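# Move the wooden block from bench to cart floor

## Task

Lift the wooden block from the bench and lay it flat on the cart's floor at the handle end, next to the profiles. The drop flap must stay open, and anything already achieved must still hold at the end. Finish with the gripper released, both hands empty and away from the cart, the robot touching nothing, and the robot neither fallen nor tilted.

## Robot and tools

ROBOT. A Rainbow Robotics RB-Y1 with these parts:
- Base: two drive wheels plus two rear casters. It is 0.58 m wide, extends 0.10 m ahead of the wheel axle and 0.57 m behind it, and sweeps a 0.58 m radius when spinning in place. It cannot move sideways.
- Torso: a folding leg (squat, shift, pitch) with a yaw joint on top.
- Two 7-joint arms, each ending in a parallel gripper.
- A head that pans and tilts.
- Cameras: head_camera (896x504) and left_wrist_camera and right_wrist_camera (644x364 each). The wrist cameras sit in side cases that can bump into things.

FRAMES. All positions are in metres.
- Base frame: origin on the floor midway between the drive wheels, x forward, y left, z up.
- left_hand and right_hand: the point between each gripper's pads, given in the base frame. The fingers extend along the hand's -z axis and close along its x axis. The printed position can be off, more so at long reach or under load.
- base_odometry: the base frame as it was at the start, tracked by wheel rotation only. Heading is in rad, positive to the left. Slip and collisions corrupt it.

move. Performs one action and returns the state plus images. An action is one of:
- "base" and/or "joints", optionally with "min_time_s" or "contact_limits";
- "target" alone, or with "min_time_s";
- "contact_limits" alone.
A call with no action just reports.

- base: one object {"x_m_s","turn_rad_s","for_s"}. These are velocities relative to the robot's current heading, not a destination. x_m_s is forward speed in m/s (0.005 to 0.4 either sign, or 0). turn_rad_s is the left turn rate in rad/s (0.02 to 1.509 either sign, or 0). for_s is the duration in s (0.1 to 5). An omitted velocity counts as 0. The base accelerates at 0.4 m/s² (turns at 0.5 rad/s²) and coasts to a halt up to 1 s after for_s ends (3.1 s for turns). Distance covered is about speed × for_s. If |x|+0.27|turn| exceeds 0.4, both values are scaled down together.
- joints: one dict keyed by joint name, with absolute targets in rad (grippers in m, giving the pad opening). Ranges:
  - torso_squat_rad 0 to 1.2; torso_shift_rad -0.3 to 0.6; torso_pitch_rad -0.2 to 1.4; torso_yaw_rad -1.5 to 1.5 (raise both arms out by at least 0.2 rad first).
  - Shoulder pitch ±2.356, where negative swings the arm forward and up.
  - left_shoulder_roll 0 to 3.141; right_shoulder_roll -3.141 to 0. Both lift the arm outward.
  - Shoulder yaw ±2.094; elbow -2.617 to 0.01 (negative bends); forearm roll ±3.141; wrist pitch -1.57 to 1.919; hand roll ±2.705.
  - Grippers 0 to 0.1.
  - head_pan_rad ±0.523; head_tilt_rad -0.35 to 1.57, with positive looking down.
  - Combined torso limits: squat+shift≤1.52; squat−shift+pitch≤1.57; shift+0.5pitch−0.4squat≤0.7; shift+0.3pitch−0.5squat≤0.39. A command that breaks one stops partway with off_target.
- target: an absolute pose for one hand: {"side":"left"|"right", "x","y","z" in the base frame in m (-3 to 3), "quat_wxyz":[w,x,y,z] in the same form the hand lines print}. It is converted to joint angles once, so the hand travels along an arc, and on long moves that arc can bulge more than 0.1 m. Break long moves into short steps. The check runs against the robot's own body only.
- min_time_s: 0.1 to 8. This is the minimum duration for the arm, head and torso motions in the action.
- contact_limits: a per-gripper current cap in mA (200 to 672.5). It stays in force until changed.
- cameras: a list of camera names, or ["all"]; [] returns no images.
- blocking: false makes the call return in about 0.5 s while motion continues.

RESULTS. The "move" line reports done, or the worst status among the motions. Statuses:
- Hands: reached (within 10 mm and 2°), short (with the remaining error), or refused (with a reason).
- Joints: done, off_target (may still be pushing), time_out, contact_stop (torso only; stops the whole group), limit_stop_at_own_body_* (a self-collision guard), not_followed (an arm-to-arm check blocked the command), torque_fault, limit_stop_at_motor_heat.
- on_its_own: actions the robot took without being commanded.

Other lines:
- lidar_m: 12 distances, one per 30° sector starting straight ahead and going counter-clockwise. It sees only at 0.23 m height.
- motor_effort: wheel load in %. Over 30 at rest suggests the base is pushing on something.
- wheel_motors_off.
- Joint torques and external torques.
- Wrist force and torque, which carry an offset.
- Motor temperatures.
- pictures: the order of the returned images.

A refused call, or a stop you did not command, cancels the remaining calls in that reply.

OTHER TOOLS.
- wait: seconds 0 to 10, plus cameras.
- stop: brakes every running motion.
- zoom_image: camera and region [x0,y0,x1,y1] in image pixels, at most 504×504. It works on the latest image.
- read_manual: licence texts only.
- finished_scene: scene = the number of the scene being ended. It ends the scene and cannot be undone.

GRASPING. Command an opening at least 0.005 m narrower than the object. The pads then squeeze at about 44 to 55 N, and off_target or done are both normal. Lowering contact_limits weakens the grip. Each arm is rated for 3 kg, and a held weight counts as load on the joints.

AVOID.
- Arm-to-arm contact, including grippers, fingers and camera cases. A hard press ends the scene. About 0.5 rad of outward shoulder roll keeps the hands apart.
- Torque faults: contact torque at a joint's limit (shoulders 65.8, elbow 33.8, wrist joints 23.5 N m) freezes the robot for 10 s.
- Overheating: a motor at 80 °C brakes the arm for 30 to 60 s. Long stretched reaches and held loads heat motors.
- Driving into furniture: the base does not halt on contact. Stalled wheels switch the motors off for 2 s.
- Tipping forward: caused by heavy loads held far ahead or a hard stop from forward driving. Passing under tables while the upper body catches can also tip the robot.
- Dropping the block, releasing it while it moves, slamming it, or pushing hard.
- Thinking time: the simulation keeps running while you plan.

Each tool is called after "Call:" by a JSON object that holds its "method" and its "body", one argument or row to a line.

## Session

Call:
{"method": "move", "body": {
  "joints": {"head_tilt_rad":0.5,"head_pan_rad":0.52},
  "cameras": ["head_camera"]
}}

Call:
{"method": "move", "body": {
  "joints": {"head_tilt_rad":0.6,"head_pan_rad":-0.4},
  "cameras": ["head_camera"]
}}

Scene clock: 1.00 s.
Joint torques (N m): left_arm=[-1.56 -0.75 0.68 -0.48 -0.13 -0.55 -0.13] | right_arm=[-3.64 -0.59 -0.78 -1.42 0.04 -0.56 0]
External joint torques (N m): left_arm=[-0.18 -0.9 0.67 0.08 -0.14 -0.13 -0.12] | right_arm=[-0.04 0.53 -0.73 0.22 -0.02 0.03 -0.02]
Motor temperatures (°C): left_arm=[31 28 31 36 34 32 37] | right_arm=[34 30 32 30 36 36 34]
Wrist force (N): left_arm=[-0.1 1.3 -7.8] | right_arm=[-2.6 0.9 -4.7]
Wrist torque (N m): left_arm=[-0.30 0.15 0.11] | right_arm=[-0.08 -0.10 -0.10]
Wrist force, peak (N): left_arm=[0.1 1.6 -7.9] | right_arm=[-2.9 0.8 -5.4]
move: done
base_odometry: x=+0.000 y=+0.000 heading=+0.000
lidar_m: 0.74 1.04 1.57 4.56 1.51 1.06 1.01 1.09 1.44 3.61 1.10 0.79
base_status: not commanded
joint_positions: torso_squat_rad=+0.350 torso_shift_rad=+0.000 torso_pitch_rad=+0.000 torso_yaw_rad=+0.000 left_shoulder_pitch_rad=+0.037 left_shoulder_roll_rad=+0.004 left_shoulder_yaw_rad=-0.043 left_elbow_rad=-0.196 left_forearm_roll_rad=-0.014 left_wrist_pitch_rad=+0.002 left_hand_roll_rad=+0.027 left_gripper_m=+0.099 right_shoulder_pitch_rad=-0.040 right_shoulder_roll_rad=-0.021 right_shoulder_yaw_rad=-0.018 right_elbow_rad=-0.235 right_forearm_roll_rad=+0.049 right_wrist_pitch_rad=-0.014 right_hand_roll_rad=+0.035 right_gripper_m=+0.099 head_pan_rad=+0.520 head_tilt_rad=+0.500
joint_status: all done
wheel_motors_off: 0
motor_effort: left_wheel=+0(1) right_wheel=+0(2)
chest: x=-0.2280 y=+0.0001 z=+1.2475 quat_wxyz=(+1.000, +0.000, +0.000, +0.000) (m; base frame)
left_hand: x=-0.1598 y=+0.2200 z=+0.5653 quat_wxyz=(+0.997, +0.000, -0.079, -0.009) (m; base frame)
right_hand: x=-0.0823 y=-0.2360 z=+0.5770 quat_wxyz=(+0.989, -0.016, -0.142, +0.041) (m; base frame)
pictures: head_camera
camera_calibration:
head_camera: T_world_to_cam=[[0.500955, -0.864913, -0.0311239, 0.147459], [-0.384911, -0.190442, -0.903092, 1.27966], [0.775169, 0.464389, -0.428317, 0.724804], [0, 0, 0, 1]] pos_world=[-0.143163, 0.0346482, 1.47068]

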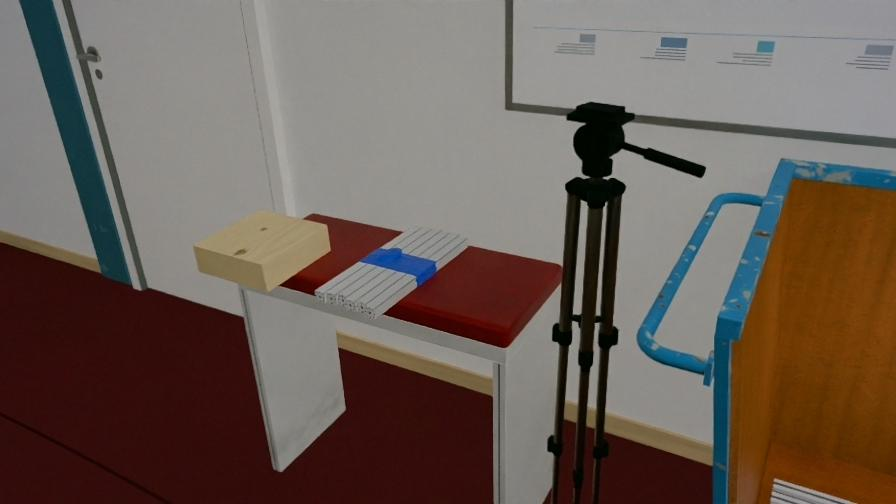

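Scene clock: 2.27 s.
Joint torques (N m): left_arm=[-1.67 -0.74 0.58 -0.36 -0.13 -0.68 0.04] | right_arm=[-3.45 -0.93 -0.71 -1.43 -0.2 -0.51 0.04]
External joint torques (N m): left_arm=[-0.29 -0.89 0.57 0.2 -0.13 -0.26 0.05] | right_arm=[0.15 0.19 -0.67 0.21 -0.26 0.08 0.02]
Motor temperatures (°C): left_arm=[31 28 31 36 34 32 37] | right_arm=[34 30 32 30 36 36 34]
Wrist force (N): left_arm=[-0.5 1.1 -7.9] | right_arm=[-2.7 1.0 -4.5]
Wrist torque (N m): left_arm=[-0.26 0.08 0.03] | right_arm=[-0.09 -0.09 -0.09]
Wrist force, peak (N): left_arm=[-0.7 1.3 -8.3] | right_arm=[-2.9 1.1 -5.5]
move: done
base_odometry: x=+0.000 y=+0.000 heading=+0.000
lidar_m: 0.74 1.02 1.55 4.57 1.51 1.07 1.03 1.07 1.44 3.62 1.10 0.78
base_status: not commanded
joint_positions: torso_squat_rad=+0.350 torso_shift_rad=+0.000 torso_pitch_rad=+0.000 torso_yaw_rad=+0.000 left_shoulder_pitch_rad=+0.037 left_shoulder_roll_rad=+0.004 left_shoulder_yaw_rad=-0.043 left_elbow_rad=-0.196 left_forearm_roll_rad=-0.014 left_wrist_pitch_rad=+0.002 left_hand_roll_rad=+0.027 left_gripper_m=+0.099 right_shoulder_pitch_rad=-0.040 right_shoulder_roll_rad=-0.021 right_shoulder_yaw_rad=-0.018 right_elbow_rad=-0.235 right_forearm_roll_rad=+0.049 right_wrist_pitch_rad=-0.014 right_hand_roll_rad=+0.035 right_gripper_m=+0.099 head_pan_rad=-0.400 head_tilt_rad=+0.600
joint_status: all done
wheel_motors_off: 0
motor_effort: left_wheel=+0(1) right_wheel=+0(2)
chest: x=-0.2280 y=+0.0001 z=+1.2475 quat_wxyz=(+1.000, +0.000, +0.000, +0.000) (m; base frame)
left_hand: x=-0.1598 y=+0.2200 z=+0.5653 quat_wxyz=(+0.997, +0.000, -0.079, -0.009) (m; base frame)
right_hand: x=-0.0823 y=-0.2360 z=+0.5770 quat_wxyz=(+0.989, -0.016, -0.142, +0.041) (m; base frame)
pictures: head_camera
camera_calibration:
head_camera: T_world_to_cam=[[-0.387491, -0.921337, -0.0314517, -0.0350928], [-0.465708, 0.225081, -0.855836, 1.19448], [0.795592, -0.316981, -0.516291, 0.856437], [0, 0, 0, 1]] pos_world=[-0.138693, -0.0297124, 1.46335]

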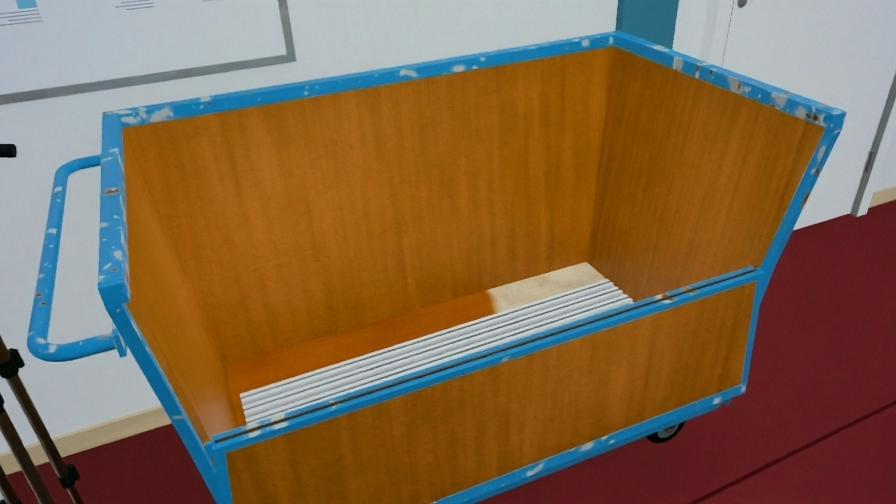

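Call:
{"method": "move", "body": {
  "base": {"turn_rad_s":0.8,"for_s":1.9667},
  "joints": {"torso_squat_rad":0.05,"torso_pitch_rad":0.5,"left_shoulder_pitch_rad":-1.083,"left_shoulder_roll_rad":0.883,"left_shoulder_yaw_rad":-0.516,"left_elbow_rad":-1.758,"left_forearm_roll_rad":1.015,"left_wrist_pitch_rad":1.778,"left_hand_roll_rad":-0.735,"right_shoulder_pitch_rad":-1.074,"right_shoulder_roll_rad":-0.867,"right_shoulder_yaw_rad":0.497,"right_elbow_rad":-1.756,"right_forearm_roll_rad":-0.999,"right_wrist_pitch_rad":1.793,"right_hand_roll_rad":0.746,"left_gripper_m":0,"right_gripper_m":0,"head_pan_rad":0,"head_tilt_rad":0.45},
  "cameras": []
}}

Call:
{"method": "move", "body": {
  "base": {"x_m_s":0.4,"for_s":3.0},
  "cameras": []
}}

Call:
{"method": "move", "body": {
  "base": {"turn_rad_s":-0.8,"for_s":1.9667},
  "cameras": ["head_camera"]
}}

Scene clock: 18.50 s.
Joint torques (N m): left_arm=[-15.05 6.91 9.07 -4.33 -0.32 -0.62 0.24] | right_arm=[-16.41 -9.22 -7.52 -5.2 0.27 -0.22 -0.42]
External joint torques (N m): left_arm=[1.45 -2.25 0.26 0.52 -0.36 -0.47 0.24] | right_arm=[-0.18 0.31 0.75 -0.45 0.05 -0.13 -0.42]
Motor temperatures (°C): left_arm=[31 28 31 36 34 32 37] | right_arm=[34 30 32 30 36 36 34]
Wrist force (N): left_arm=[0.6 1.4 -7.8] | right_arm=[-0.7 0.8 -4.9]
Wrist torque (N m): left_arm=[-0.27 0.16 0.10] | right_arm=[-0.07 0.00 -0.07]
Wrist force, peak (N): left_arm=[1.3 1.3 -8.6] | right_arm=[-4.8 3.2 -4.8]
move: done
base_odometry: x=+0.000 y=+0.000 heading=+1.573
lidar_m: 4.37 1.50 1.07 1.01 1.06 1.44 3.74 1.10 0.79 0.77 1.03 1.56
base_status: done (sent for 1.97 of 1.97 s)
joint_positions: torso_squat_rad=+0.050 torso_shift_rad=+0.000 torso_pitch_rad=+0.500 torso_yaw_rad=+0.000 left_shoulder_pitch_rad=-1.083 left_shoulder_roll_rad=+0.883 left_shoulder_yaw_rad=-0.516 left_elbow_rad=-1.758 left_forearm_roll_rad=+1.015 left_wrist_pitch_rad=+1.778 left_hand_roll_rad=-0.735 left_gripper_m=+0.000 right_shoulder_pitch_rad=-1.074 right_shoulder_roll_rad=-0.867 right_shoulder_yaw_rad=+0.497 right_elbow_rad=-1.756 right_forearm_roll_rad=-0.999 right_wrist_pitch_rad=+1.793 right_hand_roll_rad=+0.746 right_gripper_m=+0.000 head_pan_rad=+0.000 head_tilt_rad=+0.450
joint_status: all done
wheel_motors_off: 0
motor_effort: left_wheel=-1(33) right_wheel=+18(55)
chest: x=-0.0796 y=+0.0001 z=+1.2512 quat_wxyz=(+0.969, +0.000, +0.247, +0.000) (m; base frame)
left_hand: x=+0.3303 y=+0.2004 z=+0.9810 quat_wxyz=(+0.707, +0.001, -0.001, -0.707) (m; base frame)
right_hand: x=+0.3301 y=-0.2000 z=+0.9804 quat_wxyz=(+0.707, +0.000, +0.000, +0.707) (m; base frame)
pictures: none
No camera images: "cameras" was empty.

Scene clock: 22.87 s.
Joint torques (N m): left_arm=[-15.34 7.29 9.16 -4.44 -0.07 -0.56 0.08] | right_arm=[-16.88 -9.67 -7.44 -5.44 0.12 -0.02 -0.23]
External joint torques (N m): left_arm=[1.15 -1.87 0.35 0.41 -0.11 -0.41 0.08] | right_arm=[-0.66 -0.14 0.83 -0.7 -0.1 0.07 -0.23]
Motor temperatures (°C): left_arm=[31 28 31 36 34 32 37] | right_arm=[34 30 32 30 36 36 34]
Wrist force (N): left_arm=[0.5 1.3 -7.3] | right_arm=[-0.8 0.9 -4.7]
Wrist torque (N m): left_arm=[-0.33 0.15 0.12] | right_arm=[-0.08 -0.02 -0.10]
Wrist force, peak (N): left_arm=[0.9 2.0 -8.5] | right_arm=[-0.9 0.6 -5.5]
move: done
base_odometry: x=-0.003 y=+1.200 heading=+1.574
lidar_m: 4.39 1.51 1.09 1.04 1.08 1.47 3.84 1.34 1.10 0.91 1.53 2.04
base_status: done (sent for 3 of 3 s)
joint_positions: torso_squat_rad=+0.050 torso_shift_rad=+0.000 torso_pitch_rad=+0.500 torso_yaw_rad=+0.000 left_shoulder_pitch_rad=-1.083 left_shoulder_roll_rad=+0.883 left_shoulder_yaw_rad=-0.516 left_elbow_rad=-1.758 left_forearm_roll_rad=+1.015 left_wrist_pitch_rad=+1.778 left_hand_roll_rad=-0.735 left_gripper_m=+0.000 right_shoulder_pitch_rad=-1.074 right_shoulder_roll_rad=-0.867 right_shoulder_yaw_rad=+0.497 right_elbow_rad=-1.756 right_forearm_roll_rad=-0.999 right_wrist_pitch_rad=+1.793 right_hand_roll_rad=+0.746 right_gripper_m=+0.000 head_pan_rad=+0.000 head_tilt_rad=+0.450
joint_status: not commanded
wheel_motors_off: 0
motor_effort: left_wheel=+12(36) right_wheel=-11(47)
chest: x=-0.0796 y=+0.0001 z=+1.2512 quat_wxyz=(+0.969, +0.000, +0.247, +0.000) (m; base frame)
left_hand: x=+0.3302 y=+0.2004 z=+0.9810 quat_wxyz=(+0.707, +0.001, -0.001, -0.707) (m; base frame)
right_hand: x=+0.3301 y=-0.2000 z=+0.9804 quat_wxyz=(+0.707, +0.000, +0.000, +0.707) (m; base frame)
pictures: none
No camera images: "cameras" was empty.

Scene clock: 26.80 s.
Joint torques (N m): left_arm=[-15.39 7.1 9.26 -4.48 -0.11 -0.62 0.2] | right_arm=[-16.58 -9.61 -7.6 -5.14 0.36 -0.06 -0.25]
External joint torques (N m): left_arm=[1.1 -2.06 0.45 0.37 -0.15 -0.48 0.2] | right_arm=[-0.35 -0.08 0.67 -0.4 0.14 0.03 -0.25]
Motor temperatures (°C): left_arm=[31 28 31 36 34 32 37] | right_arm=[34 30 32 30 36 36 34]
Wrist force (N): left_arm=[1.3 1.7 -7.4] | right_arm=[-0.7 0.5 -4.7]
Wrist torque (N m): left_arm=[-0.33 0.25 0.10] | right_arm=[-0.06 0.02 -0.07]
Wrist force, peak (N): left_arm=[0.7 1.1 -8.5] | right_arm=[-1.2 0.8 -5.5]
move: done
base_odometry: x=-0.003 y=+1.200 heading=+0.001
lidar_m: 0.88 1.54 2.04 4.40 1.55 1.10 1.05 1.10 1.46 3.69 1.32 1.10
base_status: done (sent for 1.97 of 1.97 s)
joint_positions: torso_squat_rad=+0.050 torso_shift_rad=+0.000 torso_pitch_rad=+0.500 torso_yaw_rad=+0.000 left_shoulder_pitch_rad=-1.083 left_shoulder_roll_rad=+0.883 left_shoulder_yaw_rad=-0.516 left_elbow_rad=-1.758 left_forearm_roll_rad=+1.015 left_wrist_pitch_rad=+1.778 left_hand_roll_rad=-0.735 left_gripper_m=+0.000 right_shoulder_pitch_rad=-1.074 right_shoulder_roll_rad=-0.867 right_shoulder_yaw_rad=+0.497 right_elbow_rad=-1.756 right_forearm_roll_rad=-0.999 right_wrist_pitch_rad=+1.793 right_hand_roll_rad=+0.746 right_gripper_m=+0.000 head_pan_rad=+0.000 head_tilt_rad=+0.450
joint_status: not commanded
wheel_motors_off: 0
motor_effort: left_wheel=+19(37) right_wheel=-2(42)
chest: x=-0.0796 y=+0.0001 z=+1.2512 quat_wxyz=(+0.969, +0.000, +0.247, +0.000) (m; base frame)
left_hand: x=+0.3302 y=+0.2004 z=+0.9810 quat_wxyz=(+0.707, +0.001, -0.001, -0.707) (m; base frame)
right_hand: x=+0.3301 y=-0.2000 z=+0.9804 quat_wxyz=(+0.707, +0.000, +0.000, +0.707) (m; base frame)
pictures: head_camera
camera_calibration:
head_camera: T_world_to_cam=[[-0.00912471, -0.999502, -0.0302233, 0.042243], [-0.778767, 0.0260621, -0.626772, 0.966958], [0.627247, 0.0178178, -0.778617, 1.02547], [0, 0, 0, 1]] pos_world=[0.110196, -0.00125082, 1.40579]

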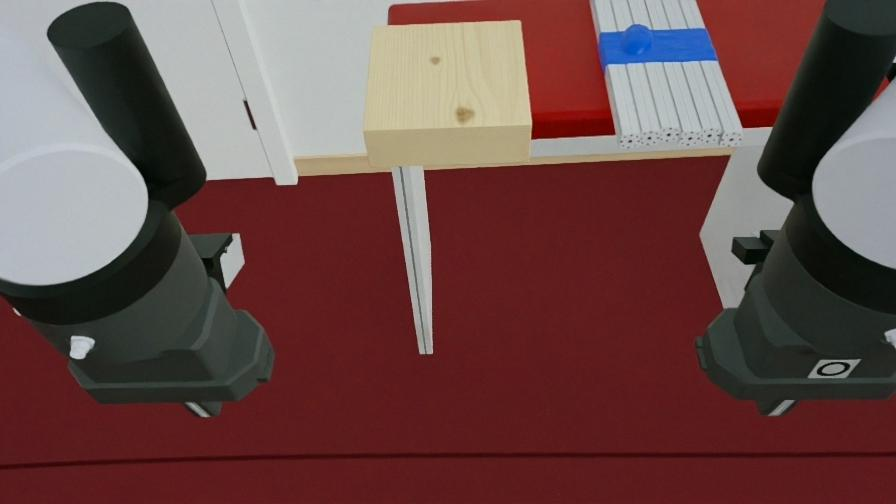

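Call:
{"method": "move", "body": {
  "base": {"x_m_s":0.35,"for_s":1.5833},
  "joints": {"head_tilt_rad":0.5},
  "cameras": ["head_camera"]
}}

Call:
{"method": "move", "body": {
  "target": {"side":"left","x":0.372,"y":0.187,"z":0.83,"quat_wxyz":[0.7071,0,0,-0.7071]},
  "cameras": []
}}

Call:
{"method": "move", "body": {
  "target": {"side":"right","x":0.372,"y":-0.113,"z":0.85,"quat_wxyz":[0.7071,0,0,0.7071]}
}}

Scene clock: 33.00 s.
Joint torques (N m): left_arm=[-15.3 7.1 9.4 -4.21 -0.07 -0.55 0.17] | right_arm=[-16.71 -9.29 -7.45 -5.07 0.15 -0.12 -0.38]
External joint torques (N m): left_arm=[1.19 -2.06 0.59 0.64 -0.11 -0.41 0.17] | right_arm=[-0.48 0.24 0.82 -0.32 -0.07 -0.03 -0.38]
Motor temperatures (°C): left_arm=[31 28 31 36 34 32 37] | right_arm=[34 30 32 30 36 36 34]
Wrist force (N): left_arm=[0.9 1.5 -7.8] | right_arm=[-0.9 1.2 -5.2]
Wrist torque (N m): left_arm=[-0.31 0.19 0.09] | right_arm=[-0.13 -0.03 -0.08]
Wrist force, peak (N): left_arm=[0.8 2.0 -8.5] | right_arm=[-1.2 0.8 -5.5]
move: done
base_odometry: x=+0.546 y=+1.200 heading=+0.001
lidar_m: 0.40 0.34 1.31 3.38 2.36 1.68 1.59 1.66 2.20 1.10 0.71 0.86
base_status: done (sent for 1.57 of 1.57 s)
joint_positions: torso_squat_rad=+0.050 torso_shift_rad=+0.000 torso_pitch_rad=+0.500 torso_yaw_rad=+0.000 left_shoulder_pitch_rad=-1.083 left_shoulder_roll_rad=+0.883 left_shoulder_yaw_rad=-0.516 left_elbow_rad=-1.758 left_forearm_roll_rad=+1.015 left_wrist_pitch_rad=+1.778 left_hand_roll_rad=-0.735 left_gripper_m=+0.000 right_shoulder_pitch_rad=-1.074 right_shoulder_roll_rad=-0.867 right_shoulder_yaw_rad=+0.497 right_elbow_rad=-1.756 right_forearm_roll_rad=-0.999 right_wrist_pitch_rad=+1.793 right_hand_roll_rad=+0.746 right_gripper_m=+0.000 head_pan_rad=+0.000 head_tilt_rad=+0.500
joint_status: all done
wheel_motors_off: 0
motor_effort: left_wheel=-5(46) right_wheel=+6(37)
chest: x=-0.0796 y=+0.0001 z=+1.2512 quat_wxyz=(+0.969, +0.000, +0.247, +0.000) (m; base frame)
left_hand: x=+0.3302 y=+0.2004 z=+0.9809 quat_wxyz=(+0.707, +0.001, -0.001, -0.707) (m; base frame)
right_hand: x=+0.3301 y=-0.2000 z=+0.9804 quat_wxyz=(+0.707, +0.000, +0.000, +0.707) (m; base frame)
pictures: head_camera
camera_calibration:
head_camera: T_world_to_cam=[[-0.0106246, -0.999502, -0.0297278, 0.0415952], [-0.809164, 0.0260604, -0.587005, 0.911752], [0.587487, 0.0178179, -0.809037, 1.06997], [0, 0, 0, 1]] pos_world=[0.109605, -0.00125082, 1.40208]

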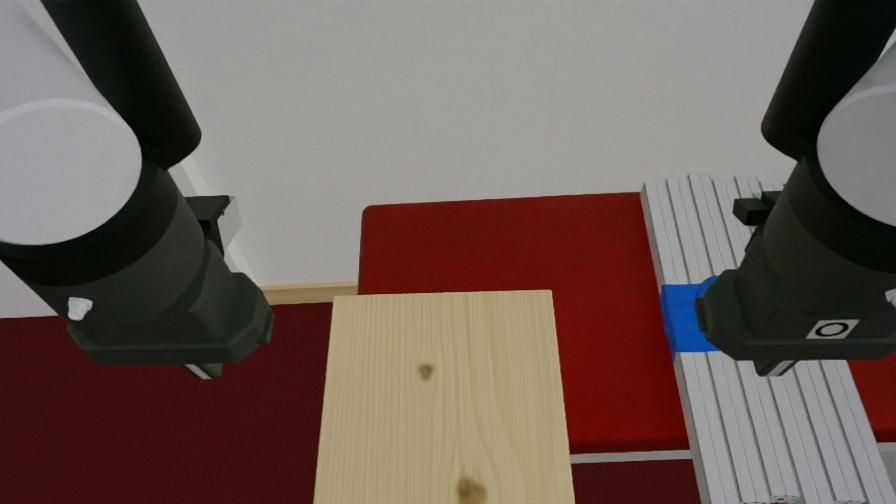

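Scene clock: 34.43 s.
Joint torques (N m): left_arm=[-17.84 6.82 7.01 -5.12 -0.01 -0.15 0.03] | right_arm=[-16.39 -9.47 -7.47 -5.13 0.16 -0.02 -0.28]
External joint torques (N m): left_arm=[0.78 -0.76 0.8 0.68 -0.07 0 0.03] | right_arm=[-0.16 0.06 0.8 -0.39 -0.05 0.07 -0.28]
Motor temperatures (°C): left_arm=[31 28 31 36 34 32 37] | right_arm=[34 30 32 30 36 36 34]
Wrist force (N): left_arm=[0.5 1.0 -7.9] | right_arm=[-0.6 0.8 -4.9]
Wrist torque (N m): left_arm=[-0.30 0.16 0.11] | right_arm=[-0.08 0.01 -0.09]
Wrist force, peak (N): left_arm=[1.5 2.5 -8.4] | right_arm=[-1.5 0.7 -5.6]
move: done
base_odometry: x=+0.546 y=+1.200 heading=+0.001
lidar_m: 0.39 0.35 1.31 3.38 2.35 1.67 1.59 1.65 2.22 1.11 0.71 0.85
base_status: not commanded
joint_positions: torso_squat_rad=+0.050 torso_shift_rad=+0.000 torso_pitch_rad=+0.500 torso_yaw_rad=+0.000 left_shoulder_pitch_rad=-1.130 left_shoulder_roll_rad=+0.584 left_shoulder_yaw_rad=-0.646 left_elbow_rad=-1.070 left_forearm_roll_rad=+0.804 left_wrist_pitch_rad=+1.363 left_hand_roll_rad=-1.025 left_gripper_m=+0.000 right_shoulder_pitch_rad=-1.074 right_shoulder_roll_rad=-0.867 right_shoulder_yaw_rad=+0.497 right_elbow_rad=-1.756 right_forearm_roll_rad=-0.999 right_wrist_pitch_rad=+1.793 right_hand_roll_rad=+0.746 right_gripper_m=+0.000 head_pan_rad=+0.000 head_tilt_rad=+0.500
joint_status: all done
wheel_motors_off: 0
motor_effort: left_wheel=-6(7) right_wheel=+5(9)
chest: x=-0.0797 y=+0.0001 z=+1.2512 quat_wxyz=(+0.969, +0.000, +0.247, +0.000) (m; base frame)
left_hand: x=+0.3719 y=+0.1869 z=+0.8302 quat_wxyz=(+0.707, +0.000, -0.001, -0.707) (m; base frame)
left_hand_status: reached (checked arc, planned for 1.0 s): 0 mm and 0.1 deg off.
right_hand: x=+0.3301 y=-0.2000 z=+0.9804 quat_wxyz=(+0.707, +0.000, +0.000, +0.707) (m; base frame)
pictures: none
No camera images: "cameras" was empty.

Scene clock: 35.83 s.
Joint torques (N m): left_arm=[-17.54 6.32 6.83 -5.41 -0.05 -0.06 0.01] | right_arm=[-21.05 -6.61 -4.97 -5.91 0.11 0.04 0.04]
External joint torques (N m): left_arm=[1.07 -1.26 0.62 0.39 -0.11 0.1 0.01] | right_arm=[-1.64 -1.15 0.58 -0.04 -0.11 0.14 0.04]
Motor temperatures (°C): left_arm=[31 28 31 36 34 32 37] | right_arm=[34 30 32 30 36 36 34]
Wrist force (N): left_arm=[0.9 1.4 -8.1] | right_arm=[-1.0 0.3 -4.8]
Wrist torque (N m): left_arm=[-0.32 0.22 0.05] | right_arm=[-0.03 -0.03 -0.09]
Wrist force, peak (N): left_arm=[0.4 1.2 -8.4] | right_arm=[-0.9 0.1 -6.0]
move: done
base_odometry: x=+0.546 y=+1.200 heading=+0.001
lidar_m: 0.40 0.36 1.32 3.39 2.36 1.68 1.60 1.67 2.23 1.11 0.71 0.85
base_status: not commanded
joint_positions: torso_squat_rad=+0.050 torso_shift_rad=+0.000 torso_pitch_rad=+0.500 torso_yaw_rad=+0.000 left_shoulder_pitch_rad=-1.130 left_shoulder_roll_rad=+0.584 left_shoulder_yaw_rad=-0.646 left_elbow_rad=-1.070 left_forearm_roll_rad=+0.804 left_wrist_pitch_rad=+1.363 left_hand_roll_rad=-1.025 left_gripper_m=+0.000 right_shoulder_pitch_rad=-1.222 right_shoulder_roll_rad=-0.458 right_shoulder_yaw_rad=+0.687 right_elbow_rad=-1.067 right_forearm_roll_rad=-0.755 right_wrist_pitch_rad=+1.438 right_hand_roll_rad=+0.890 right_gripper_m=+0.000 head_pan_rad=+0.000 head_tilt_rad=+0.500
joint_status: all done
wheel_motors_off: 0
motor_effort: left_wheel=-6(7) right_wheel=+6(8)
chest: x=-0.0797 y=+0.0001 z=+1.2512 quat_wxyz=(+0.969, +0.000, +0.247, +0.000) (m; base frame)
left_hand: x=+0.3719 y=+0.1870 z=+0.8302 quat_wxyz=(+0.707, +0.000, -0.001, -0.707) (m; base frame)
right_hand: x=+0.3717 y=-0.1128 z=+0.8500 quat_wxyz=(+0.707, +0.000, -0.001, +0.707) (m; base frame)
right_hand_status: reached (checked arc, planned for 1.0 s): 0 mm and 0.1 deg off.
pictures: head_camera, left_wrist_camera, right_wrist_camera
camera_calibration:
head_camera: T_world_to_cam=[[-0.0105389, -0.999504, -0.029673, 0.0415076], [-0.809082, 0.0259613, -0.587122, 0.911826], [0.587601, 0.0178203, -0.808954, 1.0699], [0, 0, 0, 1]] pos_world=[0.109505, -0.00125112, 1.40208]
left_wrist_camera: T_world_to_cam=[[0.0270765, -0.999597, -0.00856007, 0.183378], [-0.888509, -0.0279895, 0.458005, -0.0154994], [-0.45806, -0.00479547, -0.888908, 0.98174], [0, 0, 0, 1]] pos_world=[0.430959, 0.187578, 0.881345]
right_wrist_camera: T_world_to_cam=[[0.0290574, -0.999217, -0.0268352, -0.101881], [-0.861824, -0.0386441, 0.505733, -0.0867995], [-0.506374, 0.00843194, -0.862273, 0.994306], [0, 0, 0, 1]] pos_world=[0.431645, -0.113539, 0.898526]

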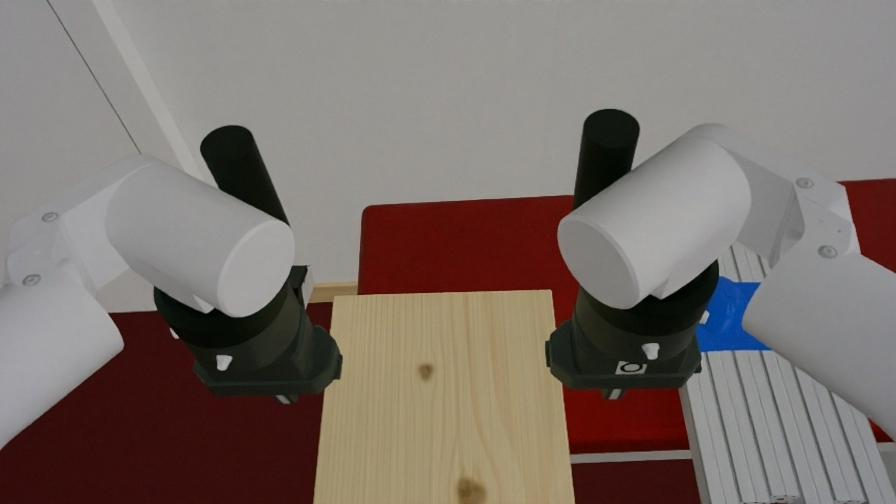

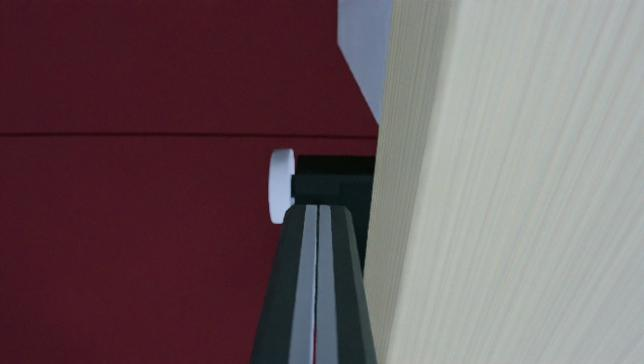

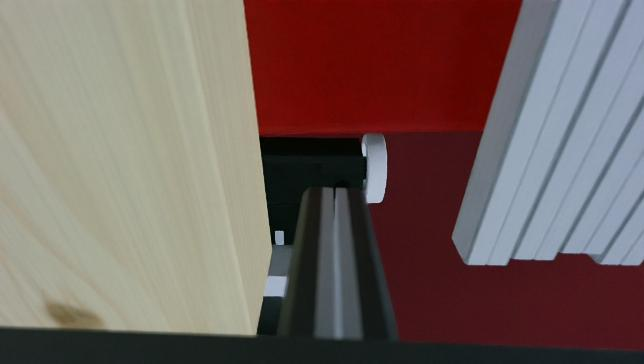

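Call:
{"method": "move", "body": {
  "target": {"side":"left","x":0.38,"y":0.192,"z":0.768,"quat_wxyz":[0.7071,0,0,-0.7071]},
  "cameras": []
}}

Call:
{"method": "move", "body": {
  "target": {"side":"right","x":0.38,"y":-0.103,"z":0.786,"quat_wxyz":[0.7071,0,0,0.7071]},
  "cameras": ["right_wrist_camera","left_wrist_camera"]
}}

Call:
{"method": "move", "body": {
  "target": {"side":"left","x":0.38,"y":0.168,"z":0.768,"quat_wxyz":[0.7071,0,0,-0.7071]},
  "cameras": []
}}

Call:
{"method": "move", "body": {
  "target": {"side":"right","x":0.38,"y":-0.08,"z":0.786,"quat_wxyz":[0.7071,0,0,0.7071]},
  "cameras": ["right_wrist_camera","left_wrist_camera"]
}}

Scene clock: 40.47 s.
Joint torques (N m): left_arm=[-18.32 5.9 4.92 -4.35 -0.07 -0.12 0.05] | right_arm=[-20.52 -6.15 -4.88 -6.19 0.11 0.03 0.01]
External joint torques (N m): left_arm=[1.24 -0.92 1.74 0.59 -0.13 0.04 0.04] | right_arm=[-1.1 -0.69 0.66 -0.32 -0.11 0.12 0.01]
Motor temperatures (°C): left_arm=[31 28 31 36 34 32 37] | right_arm=[34 30 32 30 35 36 34]
Wrist force (N): left_arm=[0.2 1.3 -7.7] | right_arm=[-0.7 0.9 -4.9]
Wrist torque (N m): left_arm=[-0.34 0.15 0.06] | right_arm=[-0.10 -0.02 -0.05]
Wrist force, peak (N): left_arm=[0.7 1.3 -8.6] | right_arm=[-0.4 0.6 -5.6]
move: done
base_odometry: x=+0.546 y=+1.200 heading=+0.001
lidar_m: 0.40 0.35 1.31 3.39 2.36 1.68 1.59 1.67 2.21 1.10 0.71 0.83
base_status: not commanded
joint_positions: torso_squat_rad=+0.050 torso_shift_rad=+0.000 torso_pitch_rad=+0.500 torso_yaw_rad=+0.000 left_shoulder_pitch_rad=-1.240 left_shoulder_roll_rad=+0.396 left_shoulder_yaw_rad=-0.638 left_elbow_rad=-0.523 left_forearm_roll_rad=+0.802 left_wrist_pitch_rad=+1.087 left_hand_roll_rad=-1.257 left_gripper_m=+0.000 right_shoulder_pitch_rad=-1.222 right_shoulder_roll_rad=-0.458 right_shoulder_yaw_rad=+0.687 right_elbow_rad=-1.067 right_forearm_roll_rad=-0.755 right_wrist_pitch_rad=+1.438 right_hand_roll_rad=+0.890 right_gripper_m=+0.000 head_pan_rad=+0.000 head_tilt_rad=+0.500
joint_status: all done
wheel_motors_off: 0
motor_effort: left_wheel=-6(8) right_wheel=+6(8)
chest: x=-0.0797 y=+0.0001 z=+1.2512 quat_wxyz=(+0.969, +0.000, +0.247, +0.000) (m; base frame)
left_hand: x=+0.3796 y=+0.1917 z=+0.7683 quat_wxyz=(+0.707, +0.002, -0.002, -0.707) (m; base frame)
left_hand_status: reached (checked arc, planned for 0.9 s): 1 mm and 0.3 deg off.
right_hand: x=+0.3717 y=-0.1129 z=+0.8500 quat_wxyz=(+0.707, +0.000, -0.001, +0.707) (m; base frame)
pictures: none
No camera images: "cameras" was empty.

Scene clock: 41.77 s.
Joint torques (N m): left_arm=[-18.14 5.39 5 -4.53 -0.11 -0.18 -0.04] | right_arm=[-21.28 -4.3 -2.88 -4.87 0.23 0.06 -0.16]
External joint torques (N m): left_arm=[1.43 -1.44 1.83 0.4 -0.17 -0.02 -0.04] | right_arm=[-1.06 0.08 -0.31 0.18 0.04 0.17 -0.16]
Motor temperatures (°C): left_arm=[31 28 31 36 34 32 37] | right_arm=[34 30 32 30 35 36 34]
Wrist force (N): left_arm=[1.0 1.1 -7.9] | right_arm=[-1.3 0.3 -5.1]
Wrist torque (N m): left_arm=[-0.29 0.25 0.07] | right_arm=[-0.03 -0.09 -0.04]
Wrist force, peak (N): left_arm=[0.5 1.4 -8.3] | right_arm=[-0.9 1.4 -6.0]
move: done
base_odometry: x=+0.546 y=+1.200 heading=+0.001
lidar_m: 0.40 0.34 1.30 3.38 2.36 1.67 1.60 1.66 2.22 1.10 0.70 0.85
base_status: not commanded
joint_positions: torso_squat_rad=+0.050 torso_shift_rad=+0.000 torso_pitch_rad=+0.500 torso_yaw_rad=+0.000 left_shoulder_pitch_rad=-1.240 left_shoulder_roll_rad=+0.396 left_shoulder_yaw_rad=-0.638 left_elbow_rad=-0.523 left_forearm_roll_rad=+0.802 left_wrist_pitch_rad=+1.087 left_hand_roll_rad=-1.257 left_gripper_m=+0.000 right_shoulder_pitch_rad=-1.336 right_shoulder_roll_rad=-0.246 right_shoulder_yaw_rad=+0.684 right_elbow_rad=-0.497 right_forearm_roll_rad=-0.741 right_wrist_pitch_rad=+1.134 right_hand_roll_rad=+1.086 right_gripper_m=+0.000 head_pan_rad=+0.000 head_tilt_rad=+0.500
joint_status: all done
wheel_motors_off: 0
motor_effort: left_wheel=-6(7) right_wheel=+6(9)
chest: x=-0.0797 y=+0.0001 z=+1.2512 quat_wxyz=(+0.969, +0.000, +0.247, +0.000) (m; base frame)
left_hand: x=+0.3796 y=+0.1919 z=+0.7683 quat_wxyz=(+0.707, +0.002, -0.002, -0.707) (m; base frame)
right_hand: x=+0.3792 y=-0.1030 z=+0.7862 quat_wxyz=(+0.707, -0.002, -0.003, +0.707) (m; base frame)
right_hand_status: reached (checked arc, planned for 0.9 s): 1 mm and 0.4 deg off.
pictures: left_wrist_camera, right_wrist_camera
camera_calibration:
left_wrist_camera: T_world_to_cam=[[0.0270161, -0.999596, -0.00884433, 0.187808], [-0.89047, -0.0280853, 0.454175, 0.0234487], [-0.45424, -0.00439444, -0.890869, 0.930248], [0, 0, 0, 1]] pos_world=[0.438362, 0.192478, 0.81974]
right_wrist_camera: T_world_to_cam=[[0.028994, -0.999202, -0.0274582, -0.0935496], [-0.864787, -0.0388511, 0.500634, -0.0425496], [-0.501301, 0.00923012, -0.865223, 0.943452], [0, 0, 0, 1]] pos_world=[0.43887, -0.103836, 0.835029]

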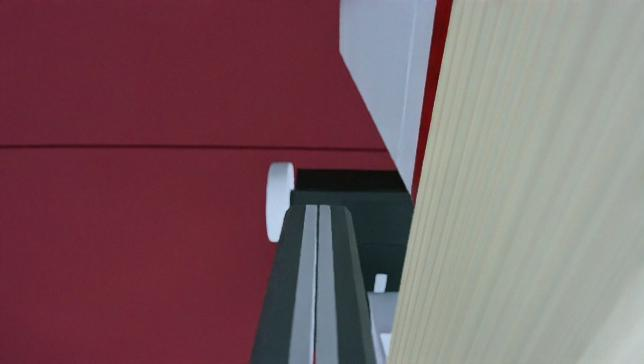

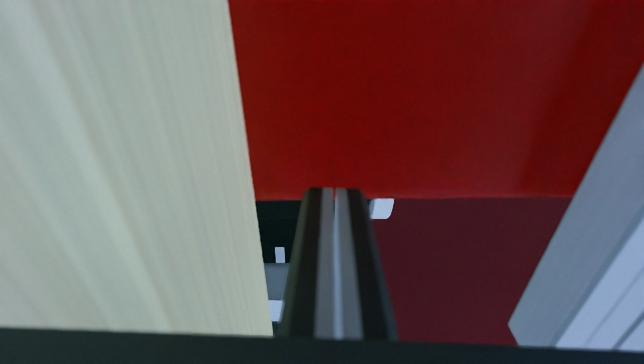

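Scene clock: 42.47 s.
Joint torques (N m): left_arm=[-19.32 2.85 3.78 -5.48 0.66 -0.57 0.07] | right_arm=[-21.34 -3.85 -3.18 -5.27 0.25 0.05 -0.02]
External joint torques (N m): left_arm=[0.56 -3.17 0.88 -0.49 0.6 -0.41 0.07] | right_arm=[-1.11 0.53 -0.62 -0.23 0.06 0.16 -0.02]
Motor temperatures (°C): left_arm=[31 28 31 36 34 32 37] | right_arm=[34 30 32 30 35 36 34]
Wrist force (N): left_arm=[-2.3 1.5 -7.4] | right_arm=[-1.0 0.5 -5.0]
Wrist torque (N m): left_arm=[-0.32 0.13 0.10] | right_arm=[-0.10 -0.03 -0.06]
Wrist force, peak (N): left_arm=[-9.4 1.2 -8.0] | right_arm=[-0.9 1.0 -5.6]
move: done
base_odometry: x=+0.546 y=+1.200 heading=+0.001
lidar_m: 0.41 0.34 1.31 3.39 2.36 1.68 1.60 1.67 2.21 1.10 0.70 0.84
base_status: not commanded
joint_positions: torso_squat_rad=+0.050 torso_shift_rad=+0.000 torso_pitch_rad=+0.500 torso_yaw_rad=+0.000 left_shoulder_pitch_rad=-1.272 left_shoulder_roll_rad=+0.345 left_shoulder_yaw_rad=-0.649 left_elbow_rad=-0.482 left_forearm_roll_rad=+0.787 left_wrist_pitch_rad=+1.081 left_hand_roll_rad=-1.227 left_gripper_m=+0.000 right_shoulder_pitch_rad=-1.336 right_shoulder_roll_rad=-0.246 right_shoulder_yaw_rad=+0.684 right_elbow_rad=-0.497 right_forearm_roll_rad=-0.741 right_wrist_pitch_rad=+1.134 right_hand_roll_rad=+1.086 right_gripper_m=+0.000 head_pan_rad=+0.000 head_tilt_rad=+0.500
joint_status: all done
wheel_motors_off: 0
motor_effort: left_wheel=-5(6) right_wheel=+6(8)
chest: x=-0.0797 y=+0.0001 z=+1.2512 quat_wxyz=(+0.969, +0.000, +0.247, +0.000) (m; base frame)
left_hand: x=+0.3795 y=+0.1688 z=+0.7687 quat_wxyz=(+0.707, +0.002, -0.002, -0.707) (m; base frame)
left_hand_status: reached (checked arc, planned for 0.3 s): 1 mm and 0.3 deg off.
right_hand: x=+0.3792 y=-0.1030 z=+0.7862 quat_wxyz=(+0.707, -0.002, -0.003, +0.707) (m; base frame)
pictures: none
No camera images: "cameras" was empty.

Scene clock: 43.30 s.
Joint torques (N m): left_arm=[-20.74 -1.04 3.9 -7.76 1.83 -0.77 0.1] | right_arm=[-24.44 3.04 -3.61 -9.33 -1.77 -1.58 -0.01]
External joint torques (N m): left_arm=[-0.86 -7.09 1.01 -2.77 1.77 -0.61 0.1] | right_arm=[-3.84 6.8 -1.99 -4.55 -1.96 -1.46 -0.01]
Motor temperatures (°C): left_arm=[31 28 31 36 34 32 37] | right_arm=[34 30 32 30 35 36 34]
Wrist force (N): left_arm=[-11.0 2.9 -8.4] | right_arm=[-13.4 2.2 -7.2]
Wrist torque (N m): left_arm=[-0.37 -0.16 0.12] | right_arm=[-0.08 -0.20 0.10]
Wrist force, peak (N): left_arm=[-13.5 3.5 -10.2] | right_arm=[-18.6 3.0 -5.9]
move: done
base_odometry: x=+0.546 y=+1.200 heading=+0.001
lidar_m: 0.40 0.35 1.32 3.40 2.36 1.68 1.58 1.67 2.22 1.11 0.69 0.85
base_status: not commanded
joint_positions: torso_squat_rad=+0.050 torso_shift_rad=+0.000 torso_pitch_rad=+0.500 torso_yaw_rad=+0.000 left_shoulder_pitch_rad=-1.272 left_shoulder_roll_rad=+0.346 left_shoulder_yaw_rad=-0.649 left_elbow_rad=-0.482 left_forearm_roll_rad=+0.787 left_wrist_pitch_rad=+1.081 left_hand_roll_rad=-1.227 left_gripper_m=+0.000 right_shoulder_pitch_rad=-1.412 right_shoulder_roll_rad=-0.156 right_shoulder_yaw_rad=+0.678 right_elbow_rad=-0.325 right_forearm_roll_rad=-0.745 right_wrist_pitch_rad=+1.072 right_hand_roll_rad=+1.108 right_gripper_m=+0.000 head_pan_rad=+0.000 head_tilt_rad=+0.500
joint_status: all done
wheel_motors_off: 0
motor_effort: left_wheel=-5(6) right_wheel=+6(8)
chest: x=-0.0797 y=+0.0001 z=+1.2512 quat_wxyz=(+0.969, +0.000, +0.247, +0.000) (m; base frame)
left_hand: x=+0.3795 y=+0.1697 z=+0.7687 quat_wxyz=(+0.707, +0.002, -0.001, -0.707) (m; base frame)
right_hand: x=+0.3789 y=-0.0820 z=+0.7858 quat_wxyz=(+0.708, -0.004, -0.004, +0.706) (m; base frame)
right_hand_status: reached (checked arc, planned for 0.5 s): 2 mm and 0.7 deg off.
pictures: left_wrist_camera, right_wrist_camera
camera_calibration:
left_wrist_camera: T_world_to_cam=[[0.0267696, -0.999594, -0.0097481, 0.166469], [-0.890233, -0.0282744, 0.454628, 0.0222451], [-0.454719, -0.0034921, -0.890628, 0.930278], [0, 0, 0, 1]] pos_world=[0.438362, 0.170279, 0.820042]
right_wrist_camera: T_world_to_cam=[[0.0276048, -0.999266, -0.0265637, -0.0727974], [-0.867422, -0.0371528, 0.496185, -0.0372347], [-0.496807, 0.00934481, -0.867811, 0.943173], [0, 0, 0, 1]] pos_world=[0.438287, -0.0829411, 0.835037]

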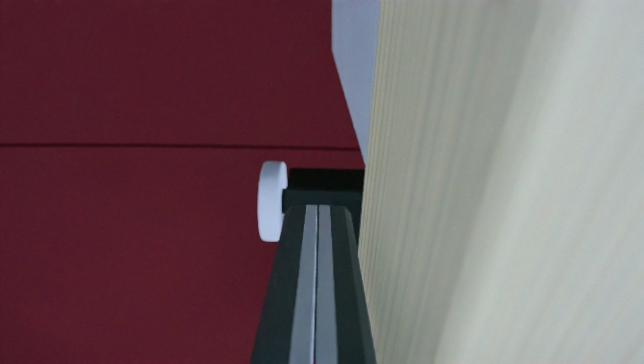

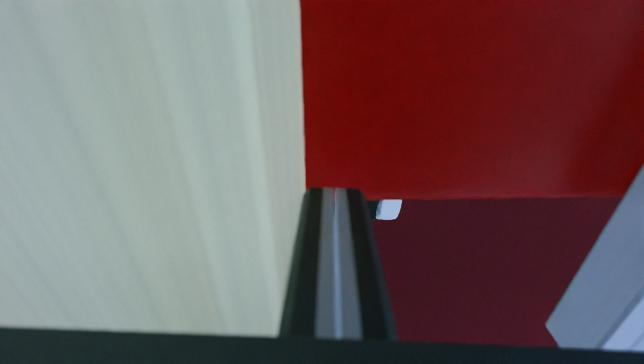

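Call:
{"method": "move", "body": {
  "target": {"side":"right","x":0.38,"y":-0.075,"z":0.786,"quat_wxyz":[0.7071,0,0,0.7071]},
  "cameras": []
}}

Call:
{"method": "move", "body": {
  "target": {"side":"left","x":0.38,"y":0.157,"z":0.768,"quat_wxyz":[0.7071,0,0,-0.7071]},
  "cameras": []
}}

Scene clock: 45.17 s.
Joint torques (N m): left_arm=[-21.7 -5.41 3.92 -10.16 3.22 -1.21 0.13] | right_arm=[-27.04 11.37 -5.14 -13.57 -4.09 -3.15 -0.21]
External joint torques (N m): left_arm=[-1.83 -11.48 1.03 -5.19 3.17 -1.05 0.13] | right_arm=[-6.35 15.06 -3.83 -8.92 -4.29 -3.03 -0.21]
Motor temperatures (°C): left_arm=[31 28 31 36 34 32 37] | right_arm=[35 30 32 30 36 36 34]
Wrist force (N): left_arm=[-17.2 2.3 -9.2] | right_arm=[-27.6 3.6 -1.7]
Wrist torque (N m): left_arm=[-0.25 -0.21 0.20] | right_arm=[-0.03 -0.49 0.27]
Wrist force, peak (N): left_arm=[-19.8 3.3 -10.6] | right_arm=[-28.6 3.6 -1.4]
move: done
base_odometry: x=+0.546 y=+1.200 heading=+0.001
lidar_m: 0.40 0.36 1.31 3.37 2.35 1.68 1.59 1.65 2.22 1.11 0.71 0.85
base_status: not commanded
joint_positions: torso_squat_rad=+0.050 torso_shift_rad=+0.000 torso_pitch_rad=+0.500 torso_yaw_rad=+0.000 left_shoulder_pitch_rad=-1.271 left_shoulder_roll_rad=+0.347 left_shoulder_yaw_rad=-0.649 left_elbow_rad=-0.481 left_forearm_roll_rad=+0.787 left_wrist_pitch_rad=+1.081 left_hand_roll_rad=-1.227 left_gripper_m=+0.000 right_shoulder_pitch_rad=-1.436 right_shoulder_roll_rad=-0.133 right_shoulder_yaw_rad=+0.673 right_elbow_rad=-0.265 right_forearm_roll_rad=-0.750 right_wrist_pitch_rad=+1.045 right_hand_roll_rad=+1.123 right_gripper_m=+0.000 head_pan_rad=+0.000 head_tilt_rad=+0.500
joint_status: all done
wheel_motors_off: 0
motor_effort: left_wheel=-6(7) right_wheel=+8(9)
chest: x=-0.0797 y=+0.0001 z=+1.2512 quat_wxyz=(+0.969, +0.000, +0.247, +0.000) (m; base frame)
left_hand: x=+0.3795 y=+0.1707 z=+0.7686 quat_wxyz=(+0.707, +0.003, -0.001, -0.707) (m; base frame)
right_hand: x=+0.3795 y=-0.0791 z=+0.7855 quat_wxyz=(+0.708, -0.006, -0.006, +0.706) (m; base frame)
right_hand_status: reached (checked arc, as near as the solve gets, planned for 0.3 s): 4 mm and 1.0 deg off.
pictures: none
No camera images: "cameras" was empty.

Scene clock: 45.87 s.
Joint torques (N m): left_arm=[-24.4 -25.52 6.23 -18.62 8.85 -3.46 -0.05] | right_arm=[-29.64 19.95 -5.22 -19.4 -6.88 -4.57 -0.17]
External joint torques (N m): left_arm=[-4.33 -31.32 3.64 -13.73 8.81 -3.3 -0.05] | right_arm=[-8.95 23.68 -3.92 -14.76 -7.07 -4.45 -0.17]
Motor temperatures (°C): left_arm=[31 28 31 36 34 32 37] | right_arm=[35 30 32 31 36 36 34]
Wrist force (N): left_arm=[-49.1 3.9 0.9] | right_arm=[-41.5 4.7 -2.9]
Wrist torque (N m): left_arm=[-0.41 -1.16 0.10] | right_arm=[-0.10 -0.66 0.43]
Wrist force, peak (N): left_arm=[-56.9 3.3 2.7] | right_arm=[-46.8 4.0 -4.0]
move: done
base_odometry: x=+0.546 y=+1.200 heading=+0.001
lidar_m: 0.40 0.35 1.32 3.38 2.34 1.66 1.59 1.67 2.23 1.12 0.71 0.85
base_status: not commanded
joint_positions: torso_squat_rad=+0.050 torso_shift_rad=+0.000 torso_pitch_rad=+0.500 torso_yaw_rad=+0.000 left_shoulder_pitch_rad=-1.297 left_shoulder_roll_rad=+0.318 left_shoulder_yaw_rad=-0.652 left_elbow_rad=-0.429 left_forearm_roll_rad=+0.782 left_wrist_pitch_rad=+1.068 left_hand_roll_rad=-1.223 left_gripper_m=-0.001 right_shoulder_pitch_rad=-1.435 right_shoulder_roll_rad=-0.135 right_shoulder_yaw_rad=+0.673 right_elbow_rad=-0.263 right_forearm_roll_rad=-0.750 right_wrist_pitch_rad=+1.046 right_hand_roll_rad=+1.123 right_gripper_m=+0.000 head_pan_rad=+0.000 head_tilt_rad=+0.500
joint_status: all done
wheel_motors_off: 0
motor_effort: left_wheel=-4(6) right_wheel=+5(8)
chest: x=-0.0798 y=+0.0001 z=+1.2512 quat_wxyz=(+0.969, +0.000, +0.247, +0.000) (m; base frame)
left_hand: x=+0.3798 y=+0.1643 z=+0.7683 quat_wxyz=(+0.709, +0.005, +0.002, -0.705) (m; base frame)
left_hand_status: reached (checked arc, planned for 0.3 s): 7 mm and 0.7 deg off.
right_hand: x=+0.3795 y=-0.0809 z=+0.7854 quat_wxyz=(+0.709, -0.007, -0.005, +0.705) (m; base frame)
pictures: none
No camera images: "cameras" was empty.

Call:
{"method": "move", "body": {
  "joints": {"torso_pitch_rad":0.42},
  "min_time_s": 1.0,
  "cameras": ["head_camera"]
}}

Call:
{"method": "move", "body": {
  "base": {"x_m_s":-0.35,"for_s":1.6},
  "cameras": ["head_camera"]
}}

Scene clock: 48.00 s.
Joint torques (N m): left_arm=[-30.46 -20.61 7.27 -18.95 8.24 -3.29 0.03] | right_arm=[-36.52 19.13 -5.79 -21.96 -7.12 -4.8 -0.3]
External joint torques (N m): left_arm=[-9.11 -26.95 4.51 -13.86 8.24 -2.99 0.02] | right_arm=[-14.75 23.67 -4.42 -17.16 -7.38 -4.54 -0.3]
Motor temperatures (°C): left_arm=[31 28 31 36 34 33 37] | right_arm=[35 30 32 31 36 36 34]
Wrist force (N): left_arm=[-40.9 4.1 -17.9] | right_arm=[-42.7 4.7 -16.9]
Wrist torque (N m): left_arm=[-0.45 -0.59 0.16] | right_arm=[-0.25 -0.57 0.43]
Wrist force, peak (N): left_arm=[-50.0 3.2 0.9] | right_arm=[-42.8 3.5 -17.9]
move: done
base_odometry: x=+0.546 y=+1.200 heading=+0.001
lidar_m: 0.41 0.35 1.31 3.38 2.34 1.66 1.59 1.67 2.22 1.11 0.71 0.84
base_status: not commanded
joint_positions: torso_squat_rad=+0.050 torso_shift_rad=+0.000 torso_pitch_rad=+0.421 torso_yaw_rad=+0.000 left_shoulder_pitch_rad=-1.295 left_shoulder_roll_rad=+0.317 left_shoulder_yaw_rad=-0.653 left_elbow_rad=-0.429 left_forearm_roll_rad=+0.782 left_wrist_pitch_rad=+1.067 left_hand_roll_rad=-1.223 left_gripper_m=+0.000 right_shoulder_pitch_rad=-1.434 right_shoulder_roll_rad=-0.135 right_shoulder_yaw_rad=+0.673 right_elbow_rad=-0.263 right_forearm_roll_rad=-0.750 right_wrist_pitch_rad=+1.046 right_hand_roll_rad=+1.123 right_gripper_m=+0.000 head_pan_rad=+0.000 head_tilt_rad=+0.500
joint_status: all done
wheel_motors_off: 0
motor_effort: left_wheel=-5(6) right_wheel=+7(7)
chest: x=-0.1014 y=+0.0001 z=+1.2621 quat_wxyz=(+0.978, +0.000, +0.209, +0.000) (m; base frame)
left_hand: x=+0.3940 y=+0.1638 z=+0.8161 quat_wxyz=(+0.708, +0.032, -0.026, -0.705) (m; base frame)
right_hand: x=+0.3926 y=-0.0816 z=+0.8331 quat_wxyz=(+0.709, -0.034, -0.032, +0.704) (m; base frame)
pictures: head_camera
camera_calibration:
head_camera: T_world_to_cam=[[-0.00816468, -0.999504, -0.0304107, 0.0428747], [-0.760192, 0.0259616, -0.649179, 0.983956], [0.649647, 0.0178176, -0.760027, 1.03603], [0, 0, 0, 1]] pos_world=[0.075295, -0.00115112, 1.42748]

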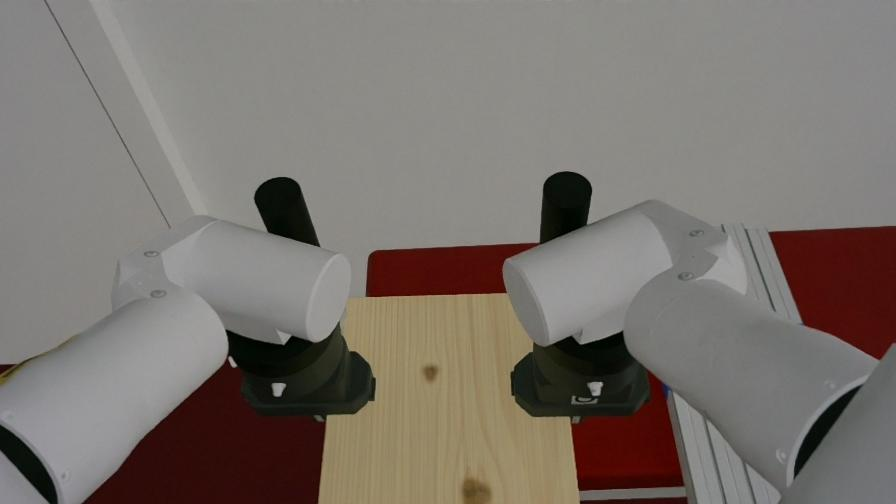

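Scene clock: 50.83 s.
Joint torques (N m): left_arm=[-31.85 -19.76 7.25 -19.3 8.07 -3.31 0.14] | right_arm=[-37.35 19.23 -5.84 -22.14 -7.11 -4.85 -0.4]
External joint torques (N m): left_arm=[-10.51 -26.09 4.5 -14.21 8.07 -3.01 0.14] | right_arm=[-15.6 23.78 -4.46 -17.34 -7.36 -4.59 -0.4]
Motor temperatures (°C): left_arm=[31 28 31 36 34 33 37] | right_arm=[35 30 32 31 36 37 34]
Wrist force (N): left_arm=[-41.4 3.7 -18.4] | right_arm=[-42.3 4.0 -17.1]
Wrist torque (N m): left_arm=[-0.25 -0.65 0.14] | right_arm=[-0.27 -0.56 0.40]
Wrist force, peak (N): left_arm=[-42.1 4.6 -19.0] | right_arm=[-42.5 4.6 -17.8]
move: done
base_odometry: x=-0.015 y=+1.200 heading=+0.000
lidar_m: 0.91 1.55 2.05 4.39 1.53 1.09 1.03 1.09 1.45 3.62 1.34 1.12
base_status: done (sent for 1.6 of 1.6 s)
joint_positions: torso_squat_rad=+0.050 torso_shift_rad=+0.000 torso_pitch_rad=+0.421 torso_yaw_rad=+0.000 left_shoulder_pitch_rad=-1.295 left_shoulder_roll_rad=+0.317 left_shoulder_yaw_rad=-0.653 left_elbow_rad=-0.429 left_forearm_roll_rad=+0.782 left_wrist_pitch_rad=+1.067 left_hand_roll_rad=-1.223 left_gripper_m=+0.000 right_shoulder_pitch_rad=-1.433 right_shoulder_roll_rad=-0.135 right_shoulder_yaw_rad=+0.673 right_elbow_rad=-0.263 right_forearm_roll_rad=-0.749 right_wrist_pitch_rad=+1.046 right_hand_roll_rad=+1.123 right_gripper_m=+0.000 head_pan_rad=+0.000 head_tilt_rad=+0.500
joint_status: not commanded
wheel_motors_off: 0
motor_effort: left_wheel=-11(25) right_wheel=+11(47)
chest: x=-0.1014 y=+0.0001 z=+1.2621 quat_wxyz=(+0.978, +0.000, +0.209, +0.000) (m; base frame)
left_hand: x=+0.3939 y=+0.1637 z=+0.8160 quat_wxyz=(+0.708, +0.032, -0.026, -0.705) (m; base frame)
right_hand: x=+0.3925 y=-0.0817 z=+0.8330 quat_wxyz=(+0.709, -0.034, -0.032, +0.704) (m; base frame)
pictures: head_camera
camera_calibration:
head_camera: T_world_to_cam=[[-0.00815962, -0.999504, -0.0304121, 0.0428763], [-0.760151, 0.0259598, -0.649228, 0.984022], [0.649695, 0.0178203, -0.759986, 1.03596], [0, 0, 0, 1]] pos_world=[0.075295, -0.00115113, 1.42748]

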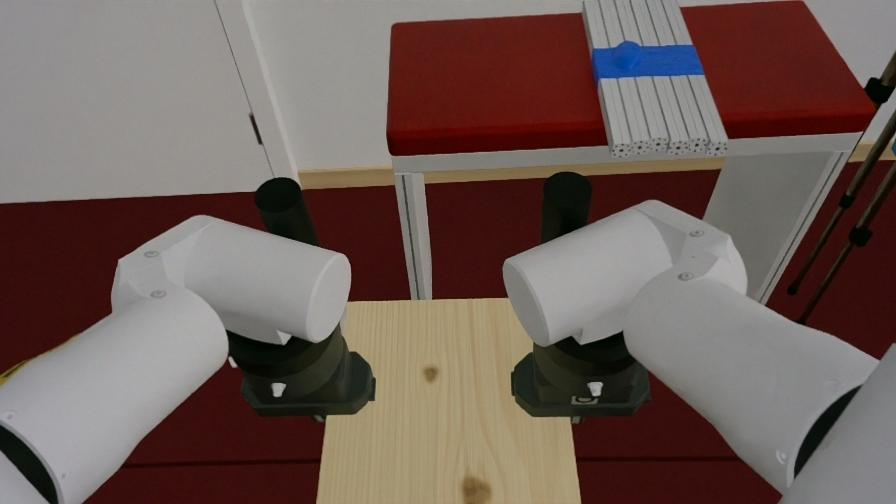

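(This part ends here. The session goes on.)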